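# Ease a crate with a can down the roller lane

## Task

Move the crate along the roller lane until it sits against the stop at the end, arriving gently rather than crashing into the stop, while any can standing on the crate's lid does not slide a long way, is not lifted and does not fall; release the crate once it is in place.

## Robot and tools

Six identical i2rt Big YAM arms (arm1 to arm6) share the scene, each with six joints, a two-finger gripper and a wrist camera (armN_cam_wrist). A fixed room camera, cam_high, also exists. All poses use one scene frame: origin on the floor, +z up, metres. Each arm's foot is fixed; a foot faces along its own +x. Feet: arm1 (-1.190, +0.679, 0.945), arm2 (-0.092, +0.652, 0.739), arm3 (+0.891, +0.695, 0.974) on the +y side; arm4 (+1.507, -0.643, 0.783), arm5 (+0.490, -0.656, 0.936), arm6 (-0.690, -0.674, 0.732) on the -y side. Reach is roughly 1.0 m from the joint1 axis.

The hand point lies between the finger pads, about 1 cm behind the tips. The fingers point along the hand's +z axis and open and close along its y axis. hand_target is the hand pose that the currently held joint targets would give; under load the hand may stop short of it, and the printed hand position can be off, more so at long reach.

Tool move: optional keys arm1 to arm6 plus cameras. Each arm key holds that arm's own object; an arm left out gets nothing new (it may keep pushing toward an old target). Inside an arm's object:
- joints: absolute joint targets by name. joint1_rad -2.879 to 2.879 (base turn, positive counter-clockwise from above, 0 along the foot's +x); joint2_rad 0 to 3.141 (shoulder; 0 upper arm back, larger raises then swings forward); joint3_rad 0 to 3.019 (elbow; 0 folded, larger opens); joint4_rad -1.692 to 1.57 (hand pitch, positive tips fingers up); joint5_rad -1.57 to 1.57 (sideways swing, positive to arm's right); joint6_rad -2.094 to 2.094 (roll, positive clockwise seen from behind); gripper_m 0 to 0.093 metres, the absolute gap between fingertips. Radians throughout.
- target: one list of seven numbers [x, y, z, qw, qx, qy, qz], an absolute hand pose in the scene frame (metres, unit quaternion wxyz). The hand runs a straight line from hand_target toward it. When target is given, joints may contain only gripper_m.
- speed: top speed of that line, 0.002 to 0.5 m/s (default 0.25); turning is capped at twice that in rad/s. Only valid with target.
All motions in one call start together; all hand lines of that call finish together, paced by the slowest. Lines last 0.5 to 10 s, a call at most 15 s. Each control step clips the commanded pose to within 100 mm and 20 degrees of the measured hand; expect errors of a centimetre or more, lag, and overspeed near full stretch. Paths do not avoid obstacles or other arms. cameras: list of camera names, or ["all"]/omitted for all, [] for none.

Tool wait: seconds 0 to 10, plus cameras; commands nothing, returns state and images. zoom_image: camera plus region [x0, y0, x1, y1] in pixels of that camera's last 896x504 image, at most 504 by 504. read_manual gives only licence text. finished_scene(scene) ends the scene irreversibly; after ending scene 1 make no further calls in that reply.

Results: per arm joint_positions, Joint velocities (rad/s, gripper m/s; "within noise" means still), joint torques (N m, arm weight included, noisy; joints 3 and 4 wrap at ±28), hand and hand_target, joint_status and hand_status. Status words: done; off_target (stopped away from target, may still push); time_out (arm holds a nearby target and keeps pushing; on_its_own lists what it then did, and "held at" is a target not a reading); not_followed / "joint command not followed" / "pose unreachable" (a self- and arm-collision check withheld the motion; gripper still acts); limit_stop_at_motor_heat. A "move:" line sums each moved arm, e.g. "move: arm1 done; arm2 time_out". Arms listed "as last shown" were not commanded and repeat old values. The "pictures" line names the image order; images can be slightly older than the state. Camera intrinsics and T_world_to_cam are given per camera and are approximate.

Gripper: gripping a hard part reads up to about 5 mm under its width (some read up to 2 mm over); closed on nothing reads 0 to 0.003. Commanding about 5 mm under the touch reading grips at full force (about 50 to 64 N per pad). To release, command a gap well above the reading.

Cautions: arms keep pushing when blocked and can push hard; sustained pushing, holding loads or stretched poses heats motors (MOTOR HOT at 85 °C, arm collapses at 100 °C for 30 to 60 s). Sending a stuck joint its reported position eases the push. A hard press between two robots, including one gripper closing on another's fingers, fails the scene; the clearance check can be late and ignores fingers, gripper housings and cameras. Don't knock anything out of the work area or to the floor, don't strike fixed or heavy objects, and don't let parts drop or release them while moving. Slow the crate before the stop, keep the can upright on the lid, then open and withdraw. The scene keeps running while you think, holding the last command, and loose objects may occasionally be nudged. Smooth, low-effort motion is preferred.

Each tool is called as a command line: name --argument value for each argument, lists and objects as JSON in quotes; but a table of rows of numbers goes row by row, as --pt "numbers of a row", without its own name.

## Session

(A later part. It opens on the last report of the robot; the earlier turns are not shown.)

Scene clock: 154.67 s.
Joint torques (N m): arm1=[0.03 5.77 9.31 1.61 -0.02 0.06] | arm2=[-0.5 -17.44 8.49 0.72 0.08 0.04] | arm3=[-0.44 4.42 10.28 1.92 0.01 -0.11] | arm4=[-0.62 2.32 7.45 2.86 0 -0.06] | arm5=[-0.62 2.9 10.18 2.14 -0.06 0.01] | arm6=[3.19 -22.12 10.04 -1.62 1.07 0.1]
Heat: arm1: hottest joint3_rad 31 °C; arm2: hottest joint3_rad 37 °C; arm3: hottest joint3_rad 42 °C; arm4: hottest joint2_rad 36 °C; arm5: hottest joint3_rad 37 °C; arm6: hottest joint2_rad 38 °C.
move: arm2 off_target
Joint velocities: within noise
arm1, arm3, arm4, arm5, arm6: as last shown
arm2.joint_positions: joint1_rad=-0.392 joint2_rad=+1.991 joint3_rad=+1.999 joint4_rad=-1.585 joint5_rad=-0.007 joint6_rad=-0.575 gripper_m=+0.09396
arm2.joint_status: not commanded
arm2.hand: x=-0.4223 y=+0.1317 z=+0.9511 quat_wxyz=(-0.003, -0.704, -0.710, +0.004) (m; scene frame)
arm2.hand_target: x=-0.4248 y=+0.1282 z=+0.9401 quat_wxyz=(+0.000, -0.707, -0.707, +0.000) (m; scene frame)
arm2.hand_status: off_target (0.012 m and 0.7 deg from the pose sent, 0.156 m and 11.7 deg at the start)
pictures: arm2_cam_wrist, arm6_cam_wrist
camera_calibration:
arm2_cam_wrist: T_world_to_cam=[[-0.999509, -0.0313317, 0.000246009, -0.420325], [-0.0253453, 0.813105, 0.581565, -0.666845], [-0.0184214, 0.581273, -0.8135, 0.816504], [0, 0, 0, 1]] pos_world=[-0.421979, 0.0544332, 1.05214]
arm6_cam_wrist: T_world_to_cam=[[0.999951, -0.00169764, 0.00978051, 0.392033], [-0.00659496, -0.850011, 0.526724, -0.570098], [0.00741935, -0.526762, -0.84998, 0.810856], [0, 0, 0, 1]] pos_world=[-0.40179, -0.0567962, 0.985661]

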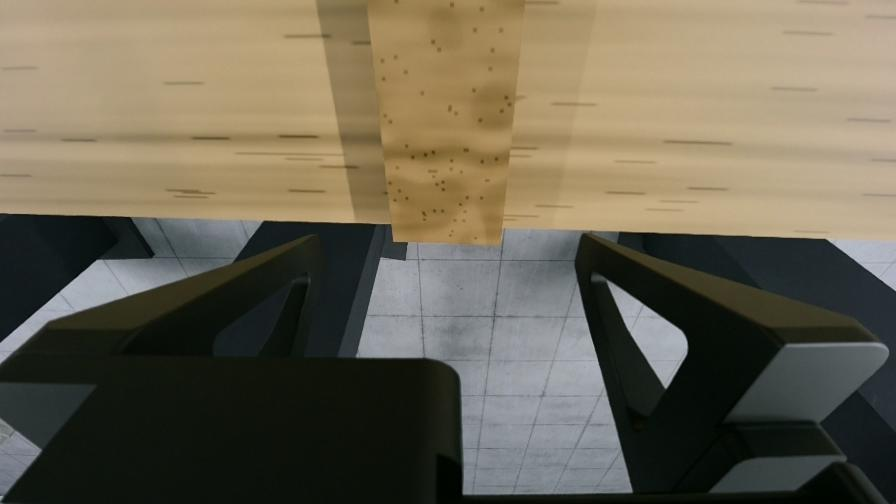

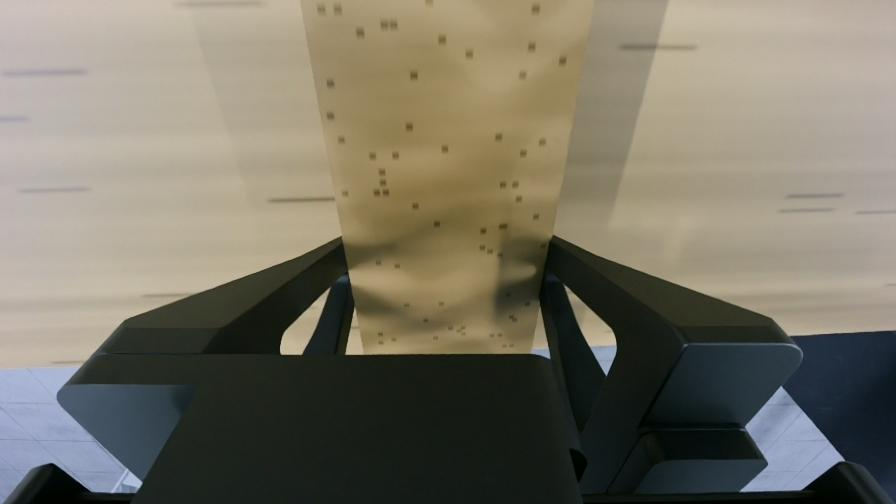

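move --arm2 '{"target":[-0.426,0.120,0.872,0,0.7071,0.7071,0],"speed":0.05}' --cameras '["arm2_cam_wrist"]'

Scene clock: 161.90 s.
Joint torques (N m): arm1=[0.56 6.12 9.29 1.69 0 0.07] | arm2=[0.56 -17.38 7.99 0.62 0.04 0.04] | arm3=[-0.67 4.54 10.24 1.85 0.03 -0.1] | arm4=[-0.44 2.37 7.47 2.89 -0.01 -0.03] | arm5=[-0.62 2.9 10.17 2.14 -0.06 0.01] | arm6=[3.14 -22.12 10.04 -1.62 1.07 0.1]
Heat: arm1: hottest joint3_rad 32 °C; arm2: hottest joint3_rad 37 °C; arm3: hottest joint3_rad 42 °C; arm4: hottest joint2_rad 36 °C; arm5: hottest joint3_rad 37 °C; arm6: hottest joint2_rad 39 °C.
move: arm2 off_target
Joint velocities: within noise
arm1, arm3, arm4, arm5, arm6: as last shown
arm2.joint_positions: joint1_rad=-0.392 joint2_rad=+2.022 joint3_rad=+1.884 joint4_rad=-1.429 joint5_rad=-0.007 joint6_rad=-0.570 gripper_m=+0.09396
arm2.joint_status: not commanded
arm2.hand: x=-0.4274 y=+0.1239 z=+0.8884 quat_wxyz=(-0.004, -0.706, -0.708, +0.008) (m; scene frame)
arm2.hand_target: x=-0.4258 y=+0.1204 z=+0.8722 quat_wxyz=(+0.000, -0.707, -0.707, +0.000) (m; scene frame)
arm2.hand_status: off_target (0.017 m and 1.0 deg from the pose sent, 0.080 m and 0.7 deg at the start)
pictures: arm2_cam_wrist
camera_calibration:
arm2_cam_wrist: T_world_to_cam=[[-0.999649, -0.0259418, 0.00534508, -0.430994], [-0.0181439, 0.817707, 0.575349, -0.616115], [-0.0192963, 0.57505, -0.817891, 0.774154], [0, 0, 0, 1]] pos_world=[-0.427083, 0.0474434, 0.989958]

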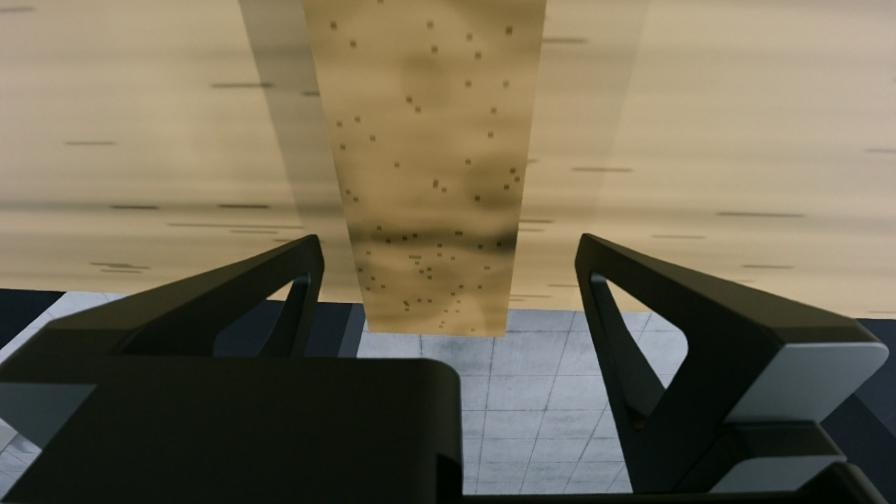

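move --arm2 '{"target":[-0.419,0.120,0.851,0,0.7071,0.7071,0],"speed":0.04}' --cameras '["arm2_cam_wrist"]'

Scene clock: 167.63 s.
Joint torques (N m): arm1=[0.5 5.77 9.26 1.61 -0.02 0.05] | arm2=[0.03 -17.67 7.91 0.73 0.04 0.03] | arm3=[-0.56 4.42 10.25 1.89 0.01 -0.1] | arm4=[-0.67 2.26 7.49 2.84 -0.02 -0.05] | arm5=[-0.62 2.96 10.18 2.15 -0.06 0.01] | arm6=[3.19 -22.12 10.04 -1.63 1.07 0.1]
Heat: arm1: hottest joint3_rad 32 °C; arm2: hottest joint3_rad 36 °C; arm3: hottest joint3_rad 42 °C; arm4: hottest joint3_rad 36 °C; arm5: hottest joint3_rad 37 °C; arm6: hottest joint2_rad 39 °C.
move: arm2 off_target
Joint velocities: within noise
arm1, arm3, arm4, arm5, arm6: as last shown
arm2.joint_positions: joint1_rad=-0.390 joint2_rad=+2.022 joint3_rad=+1.830 joint4_rad=-1.373 joint5_rad=-0.007 joint6_rad=-0.560 gripper_m=+0.09396
arm2.joint_status: not commanded
arm2.hand: x=-0.4246 y=+0.1254 z=+0.8679 quat_wxyz=(-0.004, -0.709, -0.705, +0.009) (m; scene frame)
arm2.hand_target: x=-0.4188 y=+0.1204 z=+0.8513 quat_wxyz=(+0.000, -0.707, -0.707, +0.000) (m; scene frame)
arm2.hand_status: off_target (0.019 m and 1.2 deg from the pose sent, 0.038 m and 1.0 deg at the start)
pictures: arm2_cam_wrist
camera_calibration:
arm2_cam_wrist: T_world_to_cam=[[-0.9998, -0.0190698, 0.00601528, -0.429506], [-0.0121577, 0.818561, 0.574291, -0.602178], [-0.0158755, 0.574103, -0.818629, 0.758892], [0, 0, 0, 1]] pos_world=[-0.424693, 0.0490474, 0.96966]

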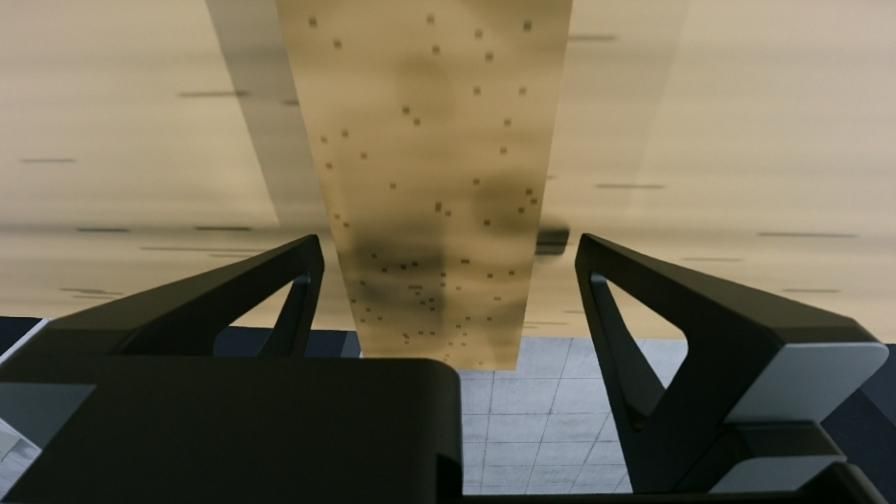

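move --arm2 '{"target":[-0.413,0.120,0.849,0,0.7071,0.7071,0],"speed":0.04}' --cameras '["arm2_cam_wrist"]'

move --arm2 '{"joints":{"gripper_m":0.07}}' --cameras '["arm2_cam_wrist"]'

move --arm2 '{"joints":{"gripper_m":0.055}}' --cameras '["arm2_cam_wrist","arm6_cam_wrist"]'

Scene clock: 173.80 s.
Joint torques (N m): arm1=[0.44 6.01 9.35 1.52 -0.02 0.05] | arm2=[0.67 -18.37 7.57 0.62 -0.05 -0.01] | arm3=[-0.5 4.48 10.21 1.83 0 -0.1] | arm4=[-0.38 2.49 7.45 2.82 -0.01 -0.04] | arm5=[-0.67 2.9 10.18 2.15 -0.06 0.01] | arm6=[3.19 -22.07 10.03 -1.62 1.07 0.1]
Heat: arm1: hottest joint3_rad 32 °C; arm2: hottest joint1_rad 35 °C; arm3: hottest joint3_rad 42 °C; arm4: hottest joint3_rad 36 °C; arm5: hottest joint3_rad 37 °C; arm6: hottest joint2_rad 39 °C.
move: arm2 off_target
Joint velocities: within noise
arm1, arm3, arm4, arm5, arm6: as last shown
arm2.joint_positions: joint1_rad=-0.384 joint2_rad=+2.022 joint3_rad=+1.817 joint4_rad=-1.364 joint5_rad=-0.004 joint6_rad=-0.551 gripper_m=+0.09396
arm2.joint_status: not commanded
arm2.hand: x=-0.4211 y=+0.1251 z=+0.8633 quat_wxyz=(-0.003, -0.710, -0.704, +0.008) (m; scene frame)
arm2.hand_target: x=-0.4128 y=+0.1203 z=+0.8492 quat_wxyz=(+0.000, -0.707, -0.707, +0.000) (m; scene frame)
arm2.hand_status: off_target (0.017 m and 1.0 deg from the pose sent, 0.023 m and 1.1 deg at the start)
pictures: arm2_cam_wrist
camera_calibration:
arm2_cam_wrist: T_world_to_cam=[[-0.999863, -0.0152765, 0.00641904, -0.426796], [-0.00876355, 0.81628, 0.57759, -0.600388], [-0.0140633, 0.577454, -0.816302, 0.753687], [0, 0, 0, 1]] pos_world=[-0.421399, 0.0483447, 0.964754]

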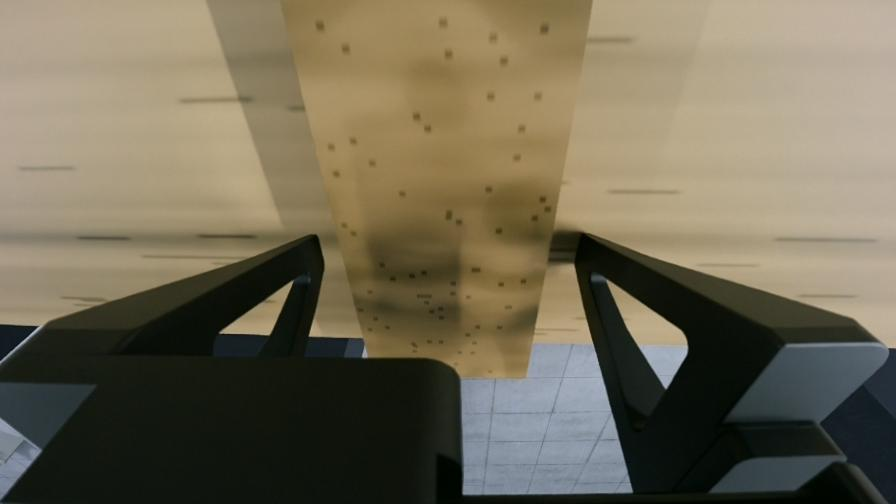

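Scene clock: 174.40 s.
Joint torques (N m): arm1=[0.44 6.3 9.28 1.63 0 0.06] | arm2=[0.73 -17.55 7.65 0.66 -0.02 0.04] | arm3=[-0.56 4.31 10.28 1.91 0.01 -0.11] | arm4=[-0.62 2.37 7.47 2.78 -0.01 -0.04] | arm5=[-0.67 2.84 10.18 2.14 -0.06 0.01] | arm6=[3.19 -22.12 10.04 -1.63 1.07 0.1]
Heat: arm1: hottest joint3_rad 32 °C; arm2: hottest joint1_rad 35 °C; arm3: hottest joint3_rad 42 °C; arm4: hottest joint3_rad 36 °C; arm5: hottest joint3_rad 37 °C; arm6: hottest joint2_rad 39 °C.
move: arm2 done
Joint velocities: within noise
arm1, arm3, arm4, arm5, arm6: as last shown
arm2.joint_positions: joint1_rad=-0.384 joint2_rad=+2.022 joint3_rad=+1.817 joint4_rad=-1.362 joint5_rad=-0.004 joint6_rad=-0.551 gripper_m=+0.07018
arm2.joint_status: all done
arm2.hand: x=-0.4210 y=+0.1249 z=+0.8630 quat_wxyz=(-0.003, -0.710, -0.704, +0.008) (m; scene frame)
arm2.hand_target: x=-0.4130 y=+0.1204 z=+0.8493 quat_wxyz=(+0.000, -0.707, -0.707, +0.000) (m; scene frame)
arm2.hand_status: not commanded
pictures: arm2_cam_wrist
camera_calibration:
arm2_cam_wrist: T_world_to_cam=[[-0.999854, -0.0156164, 0.00692112, -0.427061], [-0.00876158, 0.816693, 0.577005, -0.599564], [-0.0146632, 0.576861, -0.816711, 0.753814], [0, 0, 0, 1]] pos_world=[-0.421198, 0.0481453, 0.964555]

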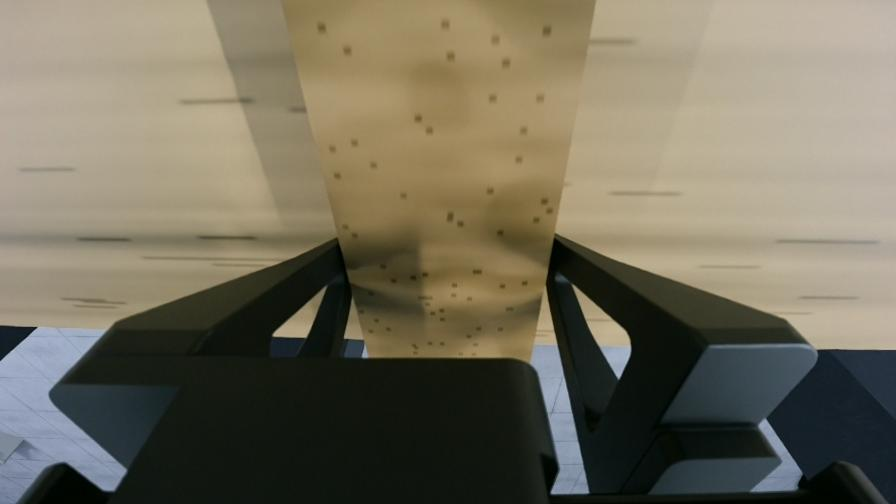

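Scene clock: 174.87 s.
Joint torques (N m): arm1=[0.73 5.89 9.29 1.59 -0.03 0.06] | arm2=[0.32 -17.96 7.71 0.58 -0.08 0.02] | arm3=[-0.32 4.37 10.24 1.89 0.01 -0.11] | arm4=[-0.67 2.55 7.45 2.85 -0.01 -0.03] | arm5=[-0.67 2.84 10.17 2.14 -0.06 0.01] | arm6=[3.19 -22.12 10.03 -1.62 1.07 0.1]
Heat: arm1: hottest joint3_rad 32 °C; arm2: hottest joint1_rad 35 °C; arm3: hottest joint3_rad 42 °C; arm4: hottest joint3_rad 36 °C; arm5: hottest joint3_rad 37 °C; arm6: hottest joint2_rad 39 °C.
move: arm2 off_target
Joint velocities: within noise
arm1, arm3, arm4, arm5, arm6: as last shown
arm2.joint_positions: joint1_rad=-0.382 joint2_rad=+2.022 joint3_rad=+1.816 joint4_rad=-1.362 joint5_rad=-0.004 joint6_rad=-0.551 gripper_m=+0.06400
arm2.joint_status: gripper_m off_target (ended at +0.06403, target +0.05500)
arm2.hand: x=-0.4200 y=+0.1247 z=+0.8626 quat_wxyz=(-0.002, -0.709, -0.705, +0.007) (m; scene frame)
arm2.hand_target: x=-0.4129 y=+0.1203 z=+0.8493 quat_wxyz=(+0.000, -0.707, -0.707, +0.000) (m; scene frame)
arm2.hand_status: not commanded
pictures: arm2_cam_wrist, arm6_cam_wrist
camera_calibration:
arm2_cam_wrist: T_world_to_cam=[[-0.999832, -0.017115, 0.00658825, -0.425657], [-0.0101591, 0.815976, 0.577996, -0.600469], [-0.0152683, 0.577832, -0.816013, 0.752537], [0, 0, 0, 1]] pos_world=[-0.420196, 0.0478434, 0.963953]
arm6_cam_wrist: T_world_to_cam=[[0.999951, -0.00169764, 0.00978051, 0.392033], [-0.00659496, -0.850011, 0.526724, -0.570098], [0.00741935, -0.526762, -0.84998, 0.810856], [0, 0, 0, 1]] pos_world=[-0.40179, -0.0567962, 0.985661]

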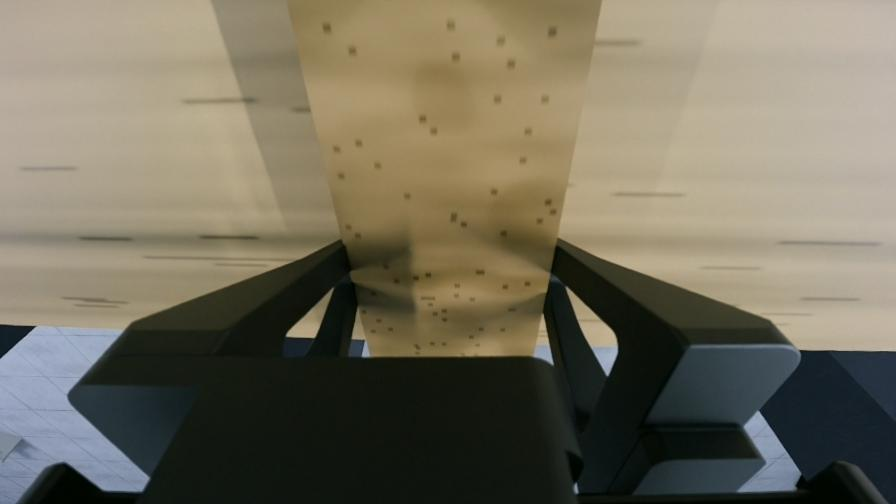

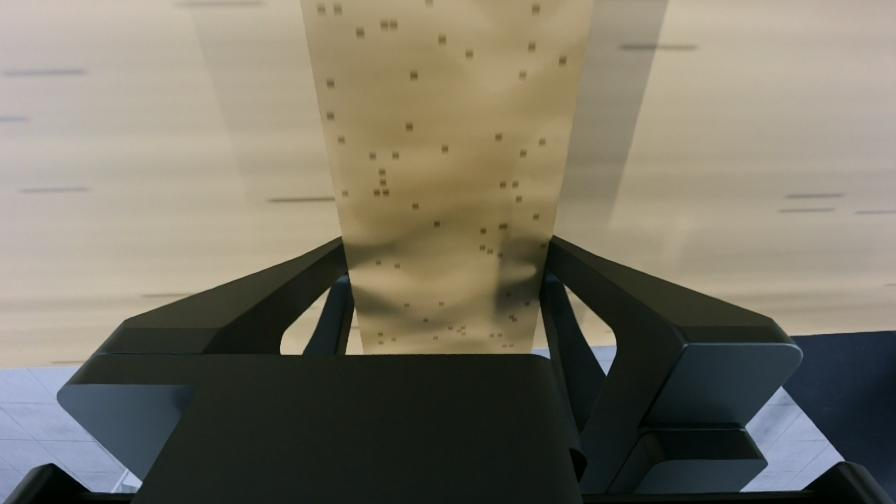

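move --arm6 '{"target":[-0.405,-0.128,0.866,0,0.7071,-0.7071,0],"speed":0.03}' --cameras '[]'

move --arm6 '{"joints":{"gripper_m":0.093}}' --cameras '["arm6_cam_wrist"]'

Scene clock: 185.20 s.
Joint torques (N m): arm1=[0.62 6.12 9.32 1.69 -0.03 0.04] | arm2=[0.03 -17.96 7.76 0.69 -0.07 0.03] | arm3=[-0.26 4.37 10.26 1.95 0.01 -0.1] | arm4=[-0.67 2.49 7.43 2.84 0 -0.04] | arm5=[-0.67 2.9 10.17 2.14 -0.06 0.01] | arm6=[1.73 -21.6 11.03 -1.35 0.94 -0.08]
Heat: arm1: hottest joint3_rad 32 °C; arm2: hottest joint3_rad 36 °C; arm3: hottest joint3_rad 43 °C; arm4: hottest joint3_rad 36 °C; arm5: hottest joint3_rad 38 °C; arm6: hottest joint2_rad 40 °C.
move: arm6 off_target
Joint velocities: within noise
arm1.joint_positions: joint1_rad=+0.663 joint2_rad=+0.482 joint3_rad=+1.331 joint4_rad=-1.298 joint5_rad=-0.081 joint6_rad=-0.422 gripper_m=+0.09396
arm1.joint_status: not commanded
arm1.hand: x=-1.0464 y=+0.5489 z=+1.4903 quat_wxyz=(-0.454, -0.141, -0.834, +0.279) (m; scene frame)
arm1.hand_target: x=-1.0487 y=+0.5513 z=+1.5031 quat_wxyz=(-0.464, -0.139, -0.827, +0.286) (m; scene frame)
arm1.hand_status: not commanded
arm2.joint_positions: joint1_rad=-0.382 joint2_rad=+2.022 joint3_rad=+1.815 joint4_rad=-1.365 joint5_rad=-0.004 joint6_rad=-0.551 gripper_m=+0.06400
arm2.joint_status: not commanded
arm2.hand: x=-0.4194 y=+0.1253 z=+0.8623 quat_wxyz=(-0.002, -0.709, -0.705, +0.006) (m; scene frame)
arm2.hand_target: x=-0.4129 y=+0.1204 z=+0.8492 quat_wxyz=(+0.000, -0.707, -0.707, +0.000) (m; scene frame)
arm2.hand_status: not commanded
arm3.joint_positions: joint1_rad=+0.151 joint2_rad=+0.467 joint3_rad=+1.334 joint4_rad=-1.271 joint5_rad=-0.243 joint6_rad=+0.486 gripper_m=+0.09396
arm3.joint_status: not commanded
arm3.hand: x=+0.9701 y=+0.5294 z=+1.5325 quat_wxyz=(-0.540, -0.620, -0.550, +0.147) (m; scene frame)
arm3.hand_target: x=+0.9693 y=+0.5337 z=+1.5426 quat_wxyz=(-0.549, -0.613, -0.547, +0.152) (m; scene frame)
arm3.hand_status: not commanded
arm4.joint_positions: joint1_rad=-0.110 joint2_rad=+0.514 joint3_rad=+1.452 joint4_rad=-1.290 joint5_rad=-0.009 joint6_rad=-0.312 gripper_m=+0.09396
arm4.joint_status: not commanded
arm4.hand: x=+1.4752 y=-0.4572 z=+1.3804 quat_wxyz=(-0.442, +0.695, -0.439, -0.360) (m; scene frame)
arm4.hand_target: x=+1.4755 y=-0.4612 z=+1.3904 quat_wxyz=(-0.450, +0.689, -0.435, -0.366) (m; scene frame)
arm4.hand_status: not commanded
arm5.joint_positions: joint1_rad=+0.141 joint2_rad=+0.633 joint3_rad=+1.459 joint4_rad=-1.331 joint5_rad=-0.112 joint6_rad=-0.267 gripper_m=+0.09396
arm5.joint_status: not commanded
arm5.hand: x=+0.4620 y=-0.4214 z=+1.5051 quat_wxyz=(-0.356, +0.717, -0.479, -0.361) (m; scene frame)
arm5.hand_target: x=+0.4623 y=-0.4244 z=+1.5138 quat_wxyz=(-0.363, +0.713, -0.476, -0.367) (m; scene frame)
arm5.hand_status: not commanded
arm6.joint_positions: joint1_rad=-0.574 joint2_rad=+1.971 joint3_rad=+1.808 joint4_rad=-1.350 joint5_rad=-0.026 joint6_rad=-0.485 gripper_m=+0.06281
arm6.joint_status: not commanded
arm6.hand: x=-0.3993 y=-0.1240 z=+0.8786 quat_wxyz=(-0.026, +0.704, -0.709, -0.021) (m; scene frame)
arm6.hand_target: x=-0.4050 y=-0.1281 z=+0.8665 quat_wxyz=(-0.001, +0.707, -0.707, +0.000) (m; scene frame)
arm6.hand_status: off_target (0.014 m and 3.9 deg from the pose sent, 0.014 m and 4.6 deg at the start)
pictures: none
No camera images: "cameras" was empty.

Scene clock: 186.13 s.
Joint torques (N m): arm1=[0.38 6.01 9.33 1.57 -0.04 0.03] | arm2=[-1.2 -17.14 8.83 1.26 -0.26 -0.19] | arm3=[-0.62 4.37 10.19 1.85 0.02 -0.09] | arm4=[-0.67 2.43 7.42 2.86 0 -0.03] | arm5=[-0.67 2.9 10.18 2.15 -0.06 0.01] | arm6=[1.9 -21.83 10.96 -0.16 -0.53 -0.08]
Heat: arm1: hottest joint3_rad 32 °C; arm2: hottest joint3_rad 36 °C; arm3: hottest joint3_rad 43 °C; arm4: hottest joint3_rad 36 °C; arm5: hottest joint3_rad 38 °C; arm6: hottest joint2_rad 40 °C.
move: arm6 done
Joint velocities: within noise
arm1, arm3, arm4, arm5: as last shown
arm2.joint_positions: joint1_rad=-0.355 joint2_rad=+2.015 joint3_rad=+1.801 joint4_rad=-1.383 joint5_rad=+0.003 joint6_rad=-0.528 gripper_m=+0.06400
arm2.joint_status: not commanded
arm2.hand: x=-0.4018 y=+0.1252 z=+0.8611 quat_wxyz=(+0.005, -0.708, -0.706, -0.006) (m; scene frame)
arm2.hand_target: x=-0.4130 y=+0.1204 z=+0.8492 quat_wxyz=(+0.000, -0.707, -0.707, +0.000) (m; scene frame)
arm2.hand_status: not commanded
arm6.joint_positions: joint1_rad=-0.578 joint2_rad=+1.974 joint3_rad=+1.808 joint4_rad=-1.381 joint5_rad=+0.009 joint6_rad=-0.485 gripper_m=+0.09294
arm6.joint_status: all done
arm6.hand: x=-0.3955 y=-0.1344 z=+0.8765 quat_wxyz=(-0.016, +0.703, -0.711, +0.000) (m; scene frame)
arm6.hand_target: x=-0.4050 y=-0.1281 z=+0.8664 quat_wxyz=(-0.001, +0.707, -0.707, +0.000) (m; scene frame)
arm6.hand_status: not commanded
pictures: arm6_cam_wrist
camera_calibration:
arm6_cam_wrist: T_world_to_cam=[[0.999782, -0.00470042, 0.0203533, 0.376199], [-0.0155565, -0.817801, 0.575291, -0.61982], [0.0139408, -0.575482, -0.817696, 0.771205], [0, 0, 0, 1]] pos_world=[-0.396511, -0.0613061, 0.979531]

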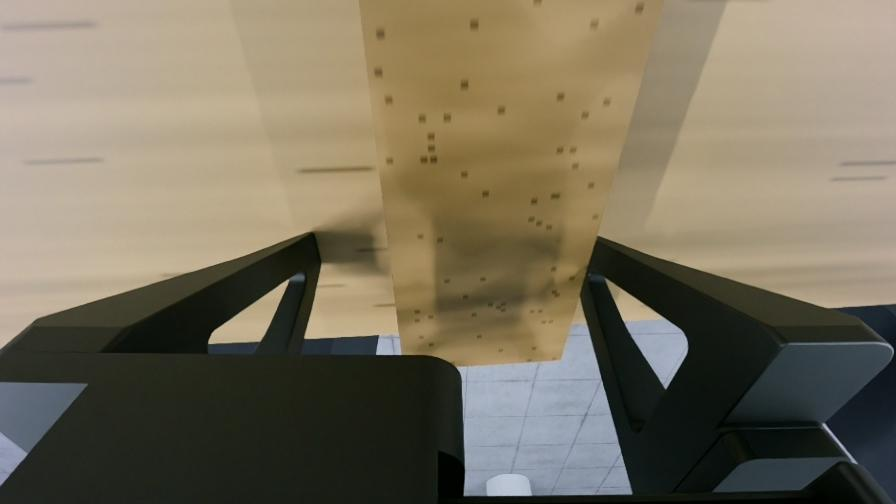

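move --arm6 '{"target":[-0.392,-0.128,0.93,0,0.7071,-0.7071,0],"speed":0.06}' --cameras '["arm6_cam_wrist"]'

move --arm6 '{"target":[-0.5,-0.30,1.2,0,0.7071,-0.7071,0],"speed":0.2}' --arm2 '{"target":[-0.2,0.12,0.851,0,0.7071,0.7071,0],"speed":0.06}' --cameras '["arm6_cam_wrist","arm2_cam_wrist","cam_high"]'

Scene clock: 195.73 s.
Joint torques (N m): arm1=[0.44 6.12 9.25 1.58 0 0.06] | arm2=[-1.49 -17.03 8.83 1.29 -0.32 -0.15] | arm3=[-0.32 4.42 10.22 1.91 0.01 -0.1] | arm4=[-0.44 2.61 7.47 2.84 -0.01 -0.03] | arm5=[-0.67 2.9 10.17 2.15 -0.06 0.01] | arm6=[0.67 -22.18 13.67 0.01 -0.16 -0.25]
Heat: arm1: hottest joint3_rad 32 °C; arm2: hottest joint3_rad 35 °C; arm3: hottest joint3_rad 43 °C; arm4: hottest joint3_rad 36 °C; arm5: hottest joint3_rad 38 °C; arm6: hottest joint2_rad 40 °C.
move: arm6 off_target
Joint velocities: within noise
arm1, arm2, arm3, arm4, arm5: as last shown
arm2.hand: x=-0.4018 y=+0.1253 z=+0.8611 quat_wxyz=(+0.005, -0.708, -0.706, -0.006) (m; scene frame)
arm2.hand_target: x=-0.4129 y=+0.1205 z=+0.8492 quat_wxyz=(+0.000, -0.707, -0.707, +0.000) (m; scene frame)
arm6.joint_positions: joint1_rad=-0.582 joint2_rad=+1.977 joint3_rad=+1.946 joint4_rad=-1.555 joint5_rad=+0.001 joint6_rad=-0.486 gripper_m=+0.09295
arm6.joint_status: not commanded
arm6.hand: x=-0.3967 y=-0.1385 z=+0.9270 quat_wxyz=(+0.005, +0.702, -0.712, +0.002) (m; scene frame)
arm6.hand_target: x=-0.3922 y=-0.1284 z=+0.9299 quat_wxyz=(-0.001, +0.707, -0.707, +0.000) (m; scene frame)
arm6.hand_status: off_target (0.012 m and 1.0 deg from the pose sent, 0.054 m and 1.9 deg at the start)
pictures: arm6_cam_wrist
camera_calibration:
arm6_cam_wrist: T_world_to_cam=[[0.999958, -0.00711219, -0.00571658, 0.400286], [-0.00225022, -0.799341, 0.600873, -0.668054], [-0.00884302, -0.600835, -0.799324, 0.78058], [0, 0, 0, 1]] pos_world=[-0.39487, -0.062157, 1.02764]

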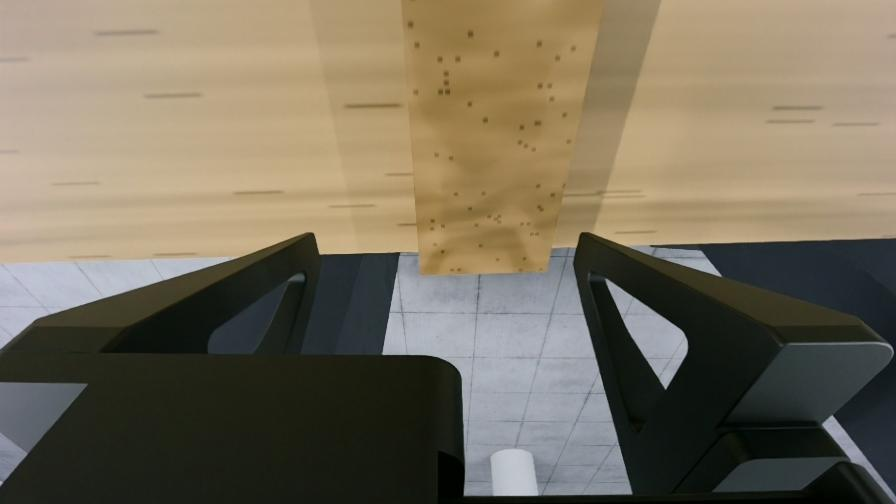

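Scene clock: 200.10 s.
Joint torques (N m): arm1=[0.09 6.18 9.2 1.61 -0.01 0.05] | arm2=[-3.96 -16.44 8.02 1.11 0.41 -0.39] | arm3=[-0.44 4.19 10.24 1.87 0.01 -0.11] | arm4=[-0.38 2.55 7.51 2.84 -0.01 -0.05] | arm5=[-0.67 2.9 10.18 2.15 -0.06 0.01] | arm6=[1.49 -11.87 8.73 0.9 -0.02 0.05]
Heat: arm1: hottest joint3_rad 32 °C; arm2: hottest joint2_rad 35 °C; arm3: hottest joint3_rad 43 °C; arm4: hottest joint3_rad 36 °C; arm5: hottest joint3_rad 38 °C; arm6: hottest joint2_rad 40 °C.
move: arm2 off_target; arm6 off_target
Joint velocities: within noise
arm1, arm3, arm4, arm5: as last shown
arm2.joint_positions: joint1_rad=+0.021 joint2_rad=+1.834 joint3_rad=+1.496 joint4_rad=-1.275 joint5_rad=-0.019 joint6_rad=-0.157 gripper_m=+0.06400
arm2.joint_status: not commanded
arm2.hand: x=-0.1706 y=+0.1232 z=+0.8489 quat_wxyz=(+0.005, -0.706, -0.708, -0.016) (m; scene frame)
arm2.hand_target: x=-0.1994 y=+0.1209 z=+0.8512 quat_wxyz=(+0.001, -0.707, -0.707, +0.000) (m; scene frame)
arm2.hand_status: off_target (0.030 m and 1.9 deg from the pose sent, 0.202 m and 0.9 deg at the start)
arm6.joint_positions: joint1_rad=-0.562 joint2_rad=+1.320 joint3_rad=+1.826 joint4_rad=-1.679 joint5_rad=+0.001 joint6_rad=-0.486 gripper_m=+0.09295
arm6.joint_status: not commanded
arm6.hand: x=-0.4955 y=-0.3003 z=+1.2048 quat_wxyz=(-0.191, +0.695, -0.691, -0.058) (m; scene frame)
arm6.hand_target: x=-0.4998 y=-0.3000 z=+1.1993 quat_wxyz=(-0.181, +0.695, -0.693, -0.057) (m; scene frame)
arm6.hand_status: off_target (0.007 m and 23.1 deg from the pose sent, 0.334 m and 1.0 deg at the start; pose on its path clipped on 26 of 131 steps; a joint's target at an end of its range on 99 of 131 steps)
pictures: arm2_cam_wrist, arm6_cam_wrist, cam_high
camera_calibration:
arm2_cam_wrist: T_world_to_cam=[[-0.999522, -0.0251933, -0.0179462, -0.154372], [-0.0309068, 0.790165, 0.612114, -0.618127], [-0.00124068, 0.612376, -0.790566, 0.722492], [0, 0, 0, 1]] pos_world=[-0.172506, 0.0420965, 0.946771]
arm6_cam_wrist: T_world_to_cam=[[0.982489, -0.0196887, 0.185278, 0.257026], [-0.0698941, -0.960729, 0.268541, -0.646207], [0.172714, -0.276789, -0.945282, 1.26768], [0, 0, 0, 1]] pos_world=[-0.516638, -0.264891, 1.32423]

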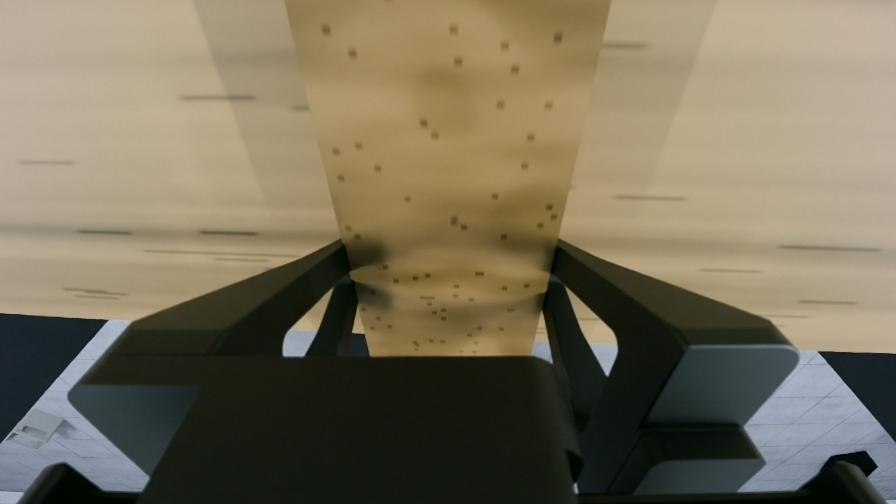

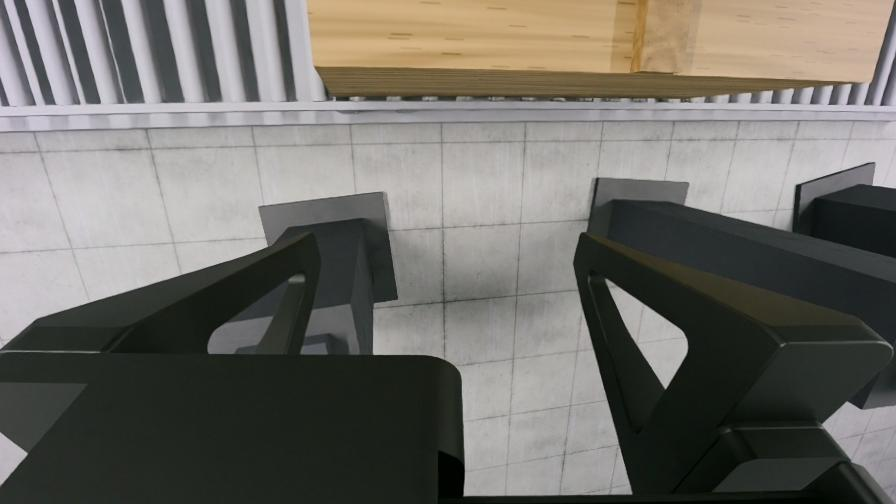

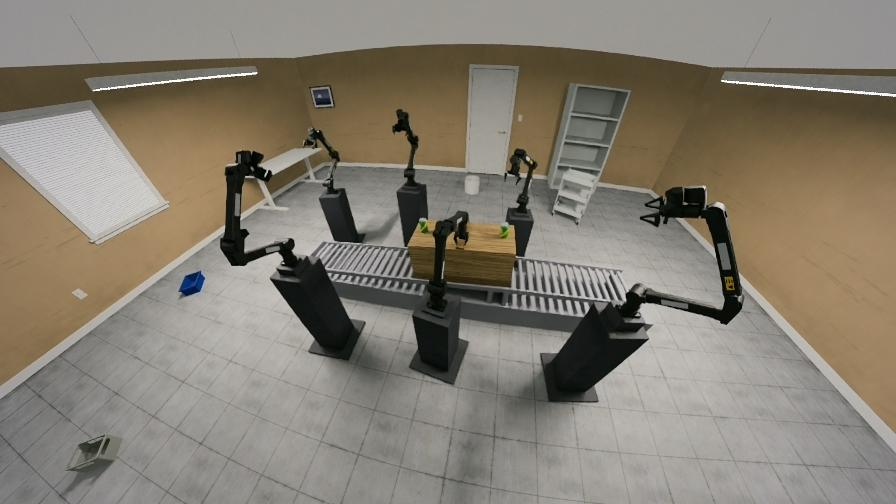

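move --arm2 '{"target":[0.15,0.12,0.843,0,0.7071,0.7071,0],"speed":0.06}' --arm5 '{"target":[0.18,-0.15,1.08,0,0.7071,-0.7071,0],"speed":0.15}' --cameras '["arm5_cam_wrist","arm2_cam_wrist","cam_high"]'

Scene clock: 213.67 s.
Joint torques (N m): arm1=[0.5 5.83 9.29 1.62 -0.02 0.05] | arm2=[-3.02 -18.37 9.42 -1.47 0.73 -0.34] | arm3=[-0.38 4.31 10.26 1.92 0 -0.1] | arm4=[-0.62 2.49 7.47 2.92 -0.01 -0.04] | arm5=[0.09 -17.96 14.8 0.49 -0.09 0.08] | arm6=[1.44 -11.81 8.76 0.91 -0.02 0.05]
Heat: arm1: hottest joint3_rad 32 °C; arm2: hottest joint2_rad 35 °C; arm3: hottest joint3_rad 43 °C; arm4: hottest joint3_rad 36 °C; arm5: hottest joint3_rad 38 °C; arm6: hottest joint2_rad 38 °C.
move: arm2 off_target; arm5 off_target
Joint velocities: within noise
arm1, arm3, arm4: as last shown
arm2.joint_positions: joint1_rad=+0.632 joint2_rad=+1.941 joint3_rad=+1.621 joint4_rad=-1.232 joint5_rad=-0.035 joint6_rad=+0.458 gripper_m=+0.06400
arm2.joint_status: not commanded
arm2.hand: x=+0.1739 y=+0.1263 z=+0.8324 quat_wxyz=(-0.015, -0.707, -0.707, -0.007) (m; scene frame)
arm2.hand_target: x=+0.1505 y=+0.1205 z=+0.8428 quat_wxyz=(+0.000, -0.707, -0.707, +0.000) (m; scene frame)
arm2.hand_status: off_target (0.027 m and 1.8 deg from the pose sent, 0.321 m and 1.9 deg at the start)
arm5.joint_positions: joint1_rad=+0.626 joint2_rad=+1.893 joint3_rad=+1.689 joint4_rad=-1.378 joint5_rad=+0.020 joint6_rad=+0.550 gripper_m=+0.09396
arm5.joint_status: not commanded
arm5.hand: x=+0.1914 y=-0.1615 z=+1.0786 quat_wxyz=(-0.001, +0.708, -0.706, +0.006) (m; scene frame)
arm5.hand_target: x=+0.1802 y=-0.1506 z=+1.0801 quat_wxyz=(+0.000, +0.707, -0.707, -0.001) (m; scene frame)
arm5.hand_status: off_target (0.016 m and 0.7 deg from the pose sent, 0.578 m and 64.6 deg at the start)
arm6.joint_positions: joint1_rad=-0.561 joint2_rad=+1.320 joint3_rad=+1.826 joint4_rad=-1.679 joint5_rad=+0.001 joint6_rad=-0.486 gripper_m=+0.09295
arm6.joint_status: not commanded
arm6.hand: x=-0.4956 y=-0.3002 z=+1.2048 quat_wxyz=(-0.191, +0.695, -0.691, -0.058) (m; scene frame)
arm6.hand_target: x=-0.5000 y=-0.2999 z=+1.1993 quat_wxyz=(-0.181, +0.695, -0.693, -0.057) (m; scene frame)
arm6.hand_status: not commanded
pictures: arm2_cam_wrist, arm5_cam_wrist, cam_high
camera_calibration:
arm2_cam_wrist: T_world_to_cam=[[-0.999243, -0.0235753, -0.0309399, 0.200288], [-0.0371465, 0.814354, 0.579178, -0.574393], [0.0115417, 0.579889, -0.814614, 0.729868], [0, 0, 0, 1]] pos_world=[0.170376, 0.0492381, 0.933434]
arm5_cam_wrist: T_world_to_cam=[[0.999755, 0.0188832, 0.0115149, -0.201765], [0.00800523, -0.79428, 0.607499, -0.785598], [0.0206176, -0.607258, -0.794237, 0.877274], [0, 0, 0, 1]] pos_world=[0.189917, -0.0874436, 1.17634]

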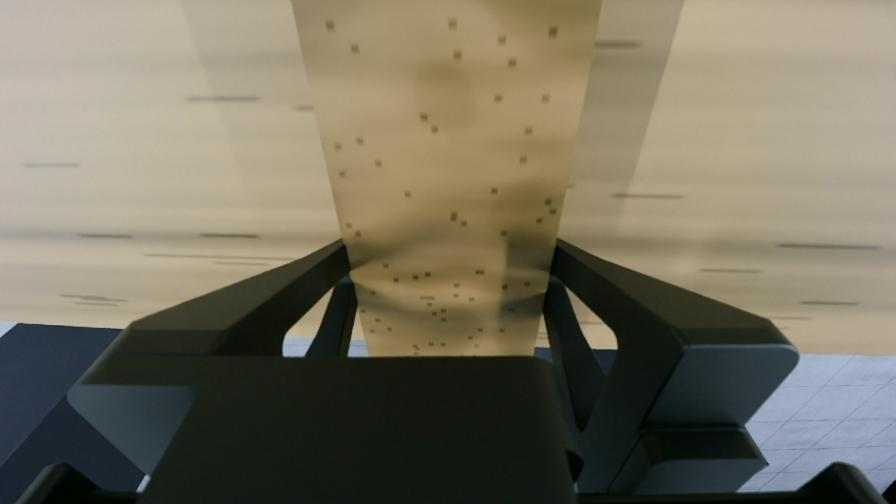

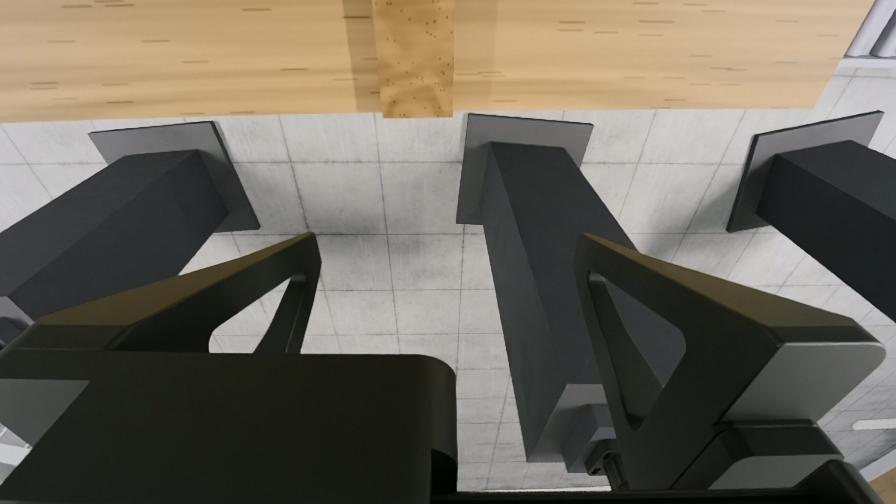

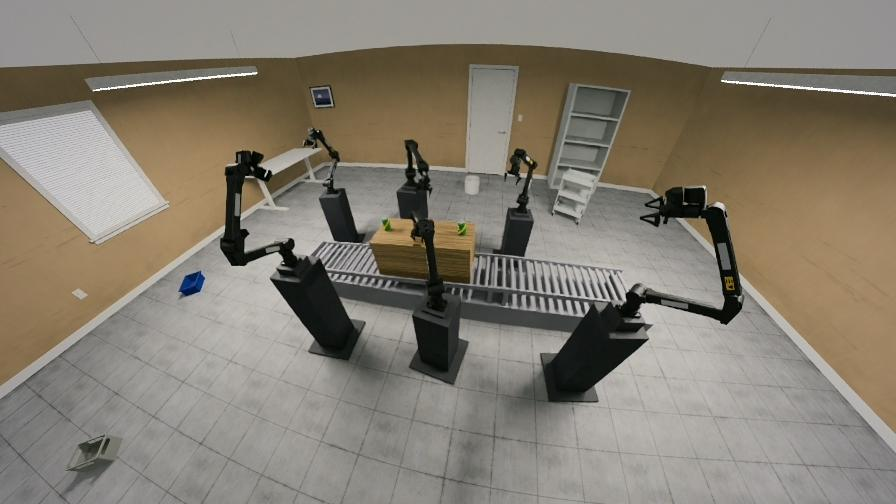

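move --arm5 '{"target":[0.163,-0.122,0.915,0,0.7071,-0.7071,0],"speed":0.1}' --cameras '["arm5_cam_wrist"]'

Scene clock: 221.30 s.
Joint torques (N m): arm1=[0.38 5.95 9.42 1.57 -0.01 0.06] | arm2=[-3.31 -18.2 9.35 -1.51 0.69 -0.31] | arm3=[-0.26 4.37 10.26 1.85 0 -0.1] | arm4=[-0.62 2.49 7.42 2.84 -0.02 -0.04] | arm5=[-0.26 -20.37 9.03 1.07 -0.09 0.02] | arm6=[1.44 -11.81 8.76 0.91 -0.02 0.05]
Heat: arm1: hottest joint3_rad 32 °C; arm2: hottest joint2_rad 36 °C; arm3: hottest joint3_rad 43 °C; arm4: hottest joint3_rad 36 °C; arm5: hottest joint3_rad 38 °C; arm6: hottest joint2_rad 38 °C.
move: arm5 off_target
Joint velocities: within noise
arm1, arm2, arm3, arm4, arm6: as last shown
arm5.joint_positions: joint1_rad=+0.626 joint2_rad=+2.124 joint3_rad=+1.671 joint4_rad=-1.088 joint5_rad=+0.020 joint6_rad=+0.550 gripper_m=+0.09396
arm5.joint_status: not commanded
arm5.hand: x=+0.1624 y=-0.1186 z=+0.9377 quat_wxyz=(-0.005, +0.708, -0.706, -0.014) (m; scene frame)
arm5.hand_target: x=+0.1633 y=-0.1225 z=+0.9155 quat_wxyz=(+0.000, +0.707, -0.707, +0.000) (m; scene frame)
arm5.hand_status: off_target (0.023 m and 1.7 deg from the pose sent, 0.171 m and 0.7 deg at the start)
arm6.hand_target: x=-0.4999 y=-0.2999 z=+1.1993 quat_wxyz=(-0.181, +0.695, -0.693, -0.057) (m; scene frame)
pictures: arm5_cam_wrist
camera_calibration:
arm5_cam_wrist: T_world_to_cam=[[0.999791, 0.0182237, -0.00924328, -0.152584], [0.0202089, -0.814892, 0.57926, -0.643638], [0.00302401, -0.579326, -0.81509, 0.817703], [0, 0, 0, 1]] pos_world=[0.163087, -0.0479978, 1.03793]

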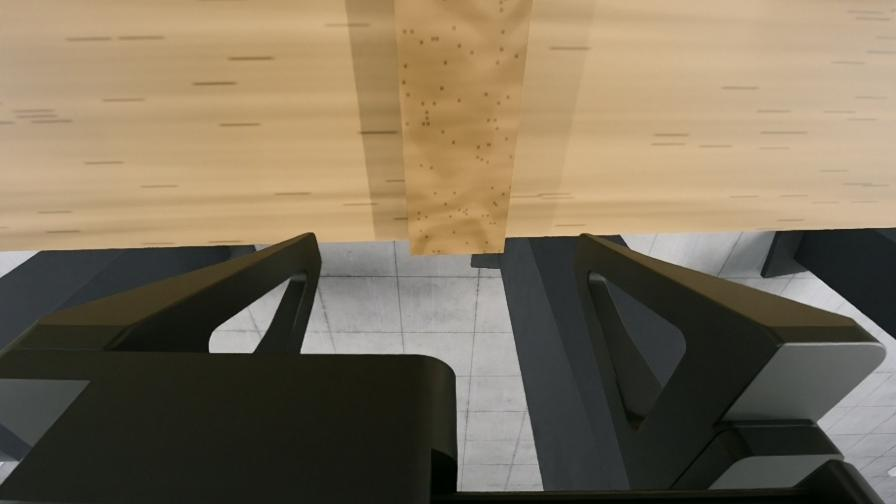

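move --arm5 '{"target":[0.171,-0.120,0.843,0,0.7071,-0.7071,0],"speed":0.06}' --cameras '["arm5_cam_wrist"]'

Scene clock: 232.10 s.
Joint torques (N m): arm1=[0.32 6.12 9.21 1.55 0 0.05] | arm2=[-3.25 -18.49 9.39 -1.51 0.74 -0.34] | arm3=[-0.56 4.54 10.28 1.88 0 -0.1] | arm4=[-0.5 2.43 7.5 2.88 -0.02 -0.04] | arm5=[-0.91 -20.6 7.77 1.07 -0.09 -0.08] | arm6=[1.44 -11.81 8.76 0.91 -0.01 0.05]
Heat: arm1: hottest joint3_rad 32 °C; arm2: hottest joint2_rad 37 °C; arm3: hottest joint3_rad 43 °C; arm4: hottest joint3_rad 36 °C; arm5: hottest joint3_rad 38 °C; arm6: hottest joint2_rad 37 °C.
move: arm5 off_target
Joint velocities: within noise
arm1, arm2, arm3, arm4, arm6: as last shown
arm5.joint_positions: joint1_rad=+0.619 joint2_rad=+2.218 joint3_rad=+1.636 joint4_rad=-0.949 joint5_rad=+0.019 joint6_rad=+0.547 gripper_m=+0.09396
arm5.joint_status: not commanded
arm5.hand: x=+0.1630 y=-0.1138 z=+0.8698 quat_wxyz=(-0.006, +0.706, -0.708, -0.019) (m; scene frame)
arm5.hand_target: x=+0.1713 y=-0.1208 z=+0.8437 quat_wxyz=(+0.000, +0.707, -0.707, +0.000) (m; scene frame)
arm5.hand_status: off_target (0.029 m and 2.3 deg from the pose sent, 0.095 m and 1.7 deg at the start)
pictures: arm5_cam_wrist
camera_calibration:
arm5_cam_wrist: T_world_to_cam=[[0.999791, 0.0143925, -0.0145371, -0.149688], [0.0201231, -0.819746, 0.572374, -0.594995], [-0.00367888, -0.572547, -0.819864, 0.771122], [0, 0, 0, 1]] pos_world=[0.164467, -0.0440862, 0.970599]

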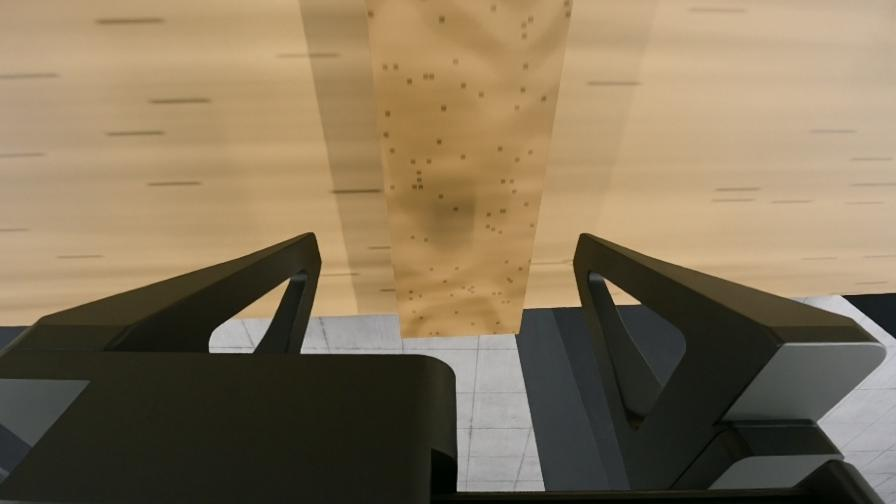

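move --arm5 '{"target":[0.181,-0.122,0.808,0,0.7071,-0.7071,0],"speed":0.05}' --cameras '["arm5_cam_wrist"]'

Scene clock: 239.03 s.
Joint torques (N m): arm1=[0.38 5.89 9.33 1.63 0.01 0.02] | arm2=[-3.49 -18.43 9.42 -1.57 0.68 -0.3] | arm3=[-0.62 4.25 10.28 1.92 0.01 -0.11] | arm4=[-0.5 2.55 7.49 2.88 0 -0.03] | arm5=[-0.97 -20.6 7.32 1.06 -0.08 -0.1] | arm6=[1.44 -11.81 8.76 0.91 -0.02 0.05]
Heat: arm1: hottest joint3_rad 32 °C; arm2: hottest joint2_rad 37 °C; arm3: hottest joint3_rad 43 °C; arm4: hottest joint3_rad 36 °C; arm5: hottest joint3_rad 38 °C; arm6: hottest joint2_rad 37 °C.
move: arm5 off_target
Joint velocities: within noise
arm1, arm2, arm3, arm4, arm6: as last shown
arm5.joint_positions: joint1_rad=+0.606 joint2_rad=+2.260 joint3_rad=+1.606 joint4_rad=-0.876 joint5_rad=+0.019 joint6_rad=+0.534 gripper_m=+0.09396
arm5.joint_status: not commanded
arm5.hand: x=+0.1722 y=-0.1143 z=+0.8350 quat_wxyz=(-0.007, +0.706, -0.708, -0.019) (m; scene frame)
arm5.hand_target: x=+0.1813 y=-0.1229 z=+0.8089 quat_wxyz=(+0.000, +0.707, -0.707, +0.000) (m; scene frame)
arm5.hand_status: off_target (0.029 m and 2.3 deg from the pose sent, 0.065 m and 2.3 deg at the start)
pictures: arm5_cam_wrist
camera_calibration:
arm5_cam_wrist: T_world_to_cam=[[0.999794, 0.0144316, -0.0143051, -0.1595], [0.0200198, -0.820157, 0.571788, -0.575201], [-0.00348065, -0.571957, -0.820277, 0.742658], [0, 0, 0, 1]] pos_world=[0.173567, -0.0446852, 0.935796]

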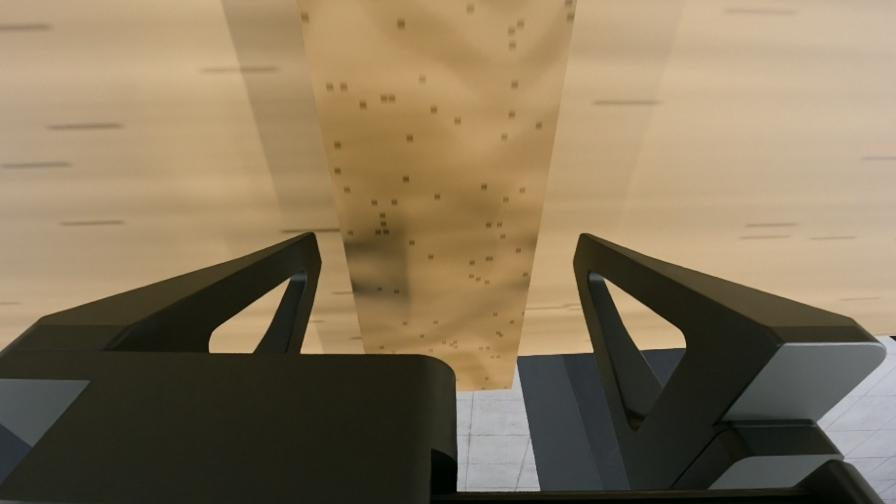

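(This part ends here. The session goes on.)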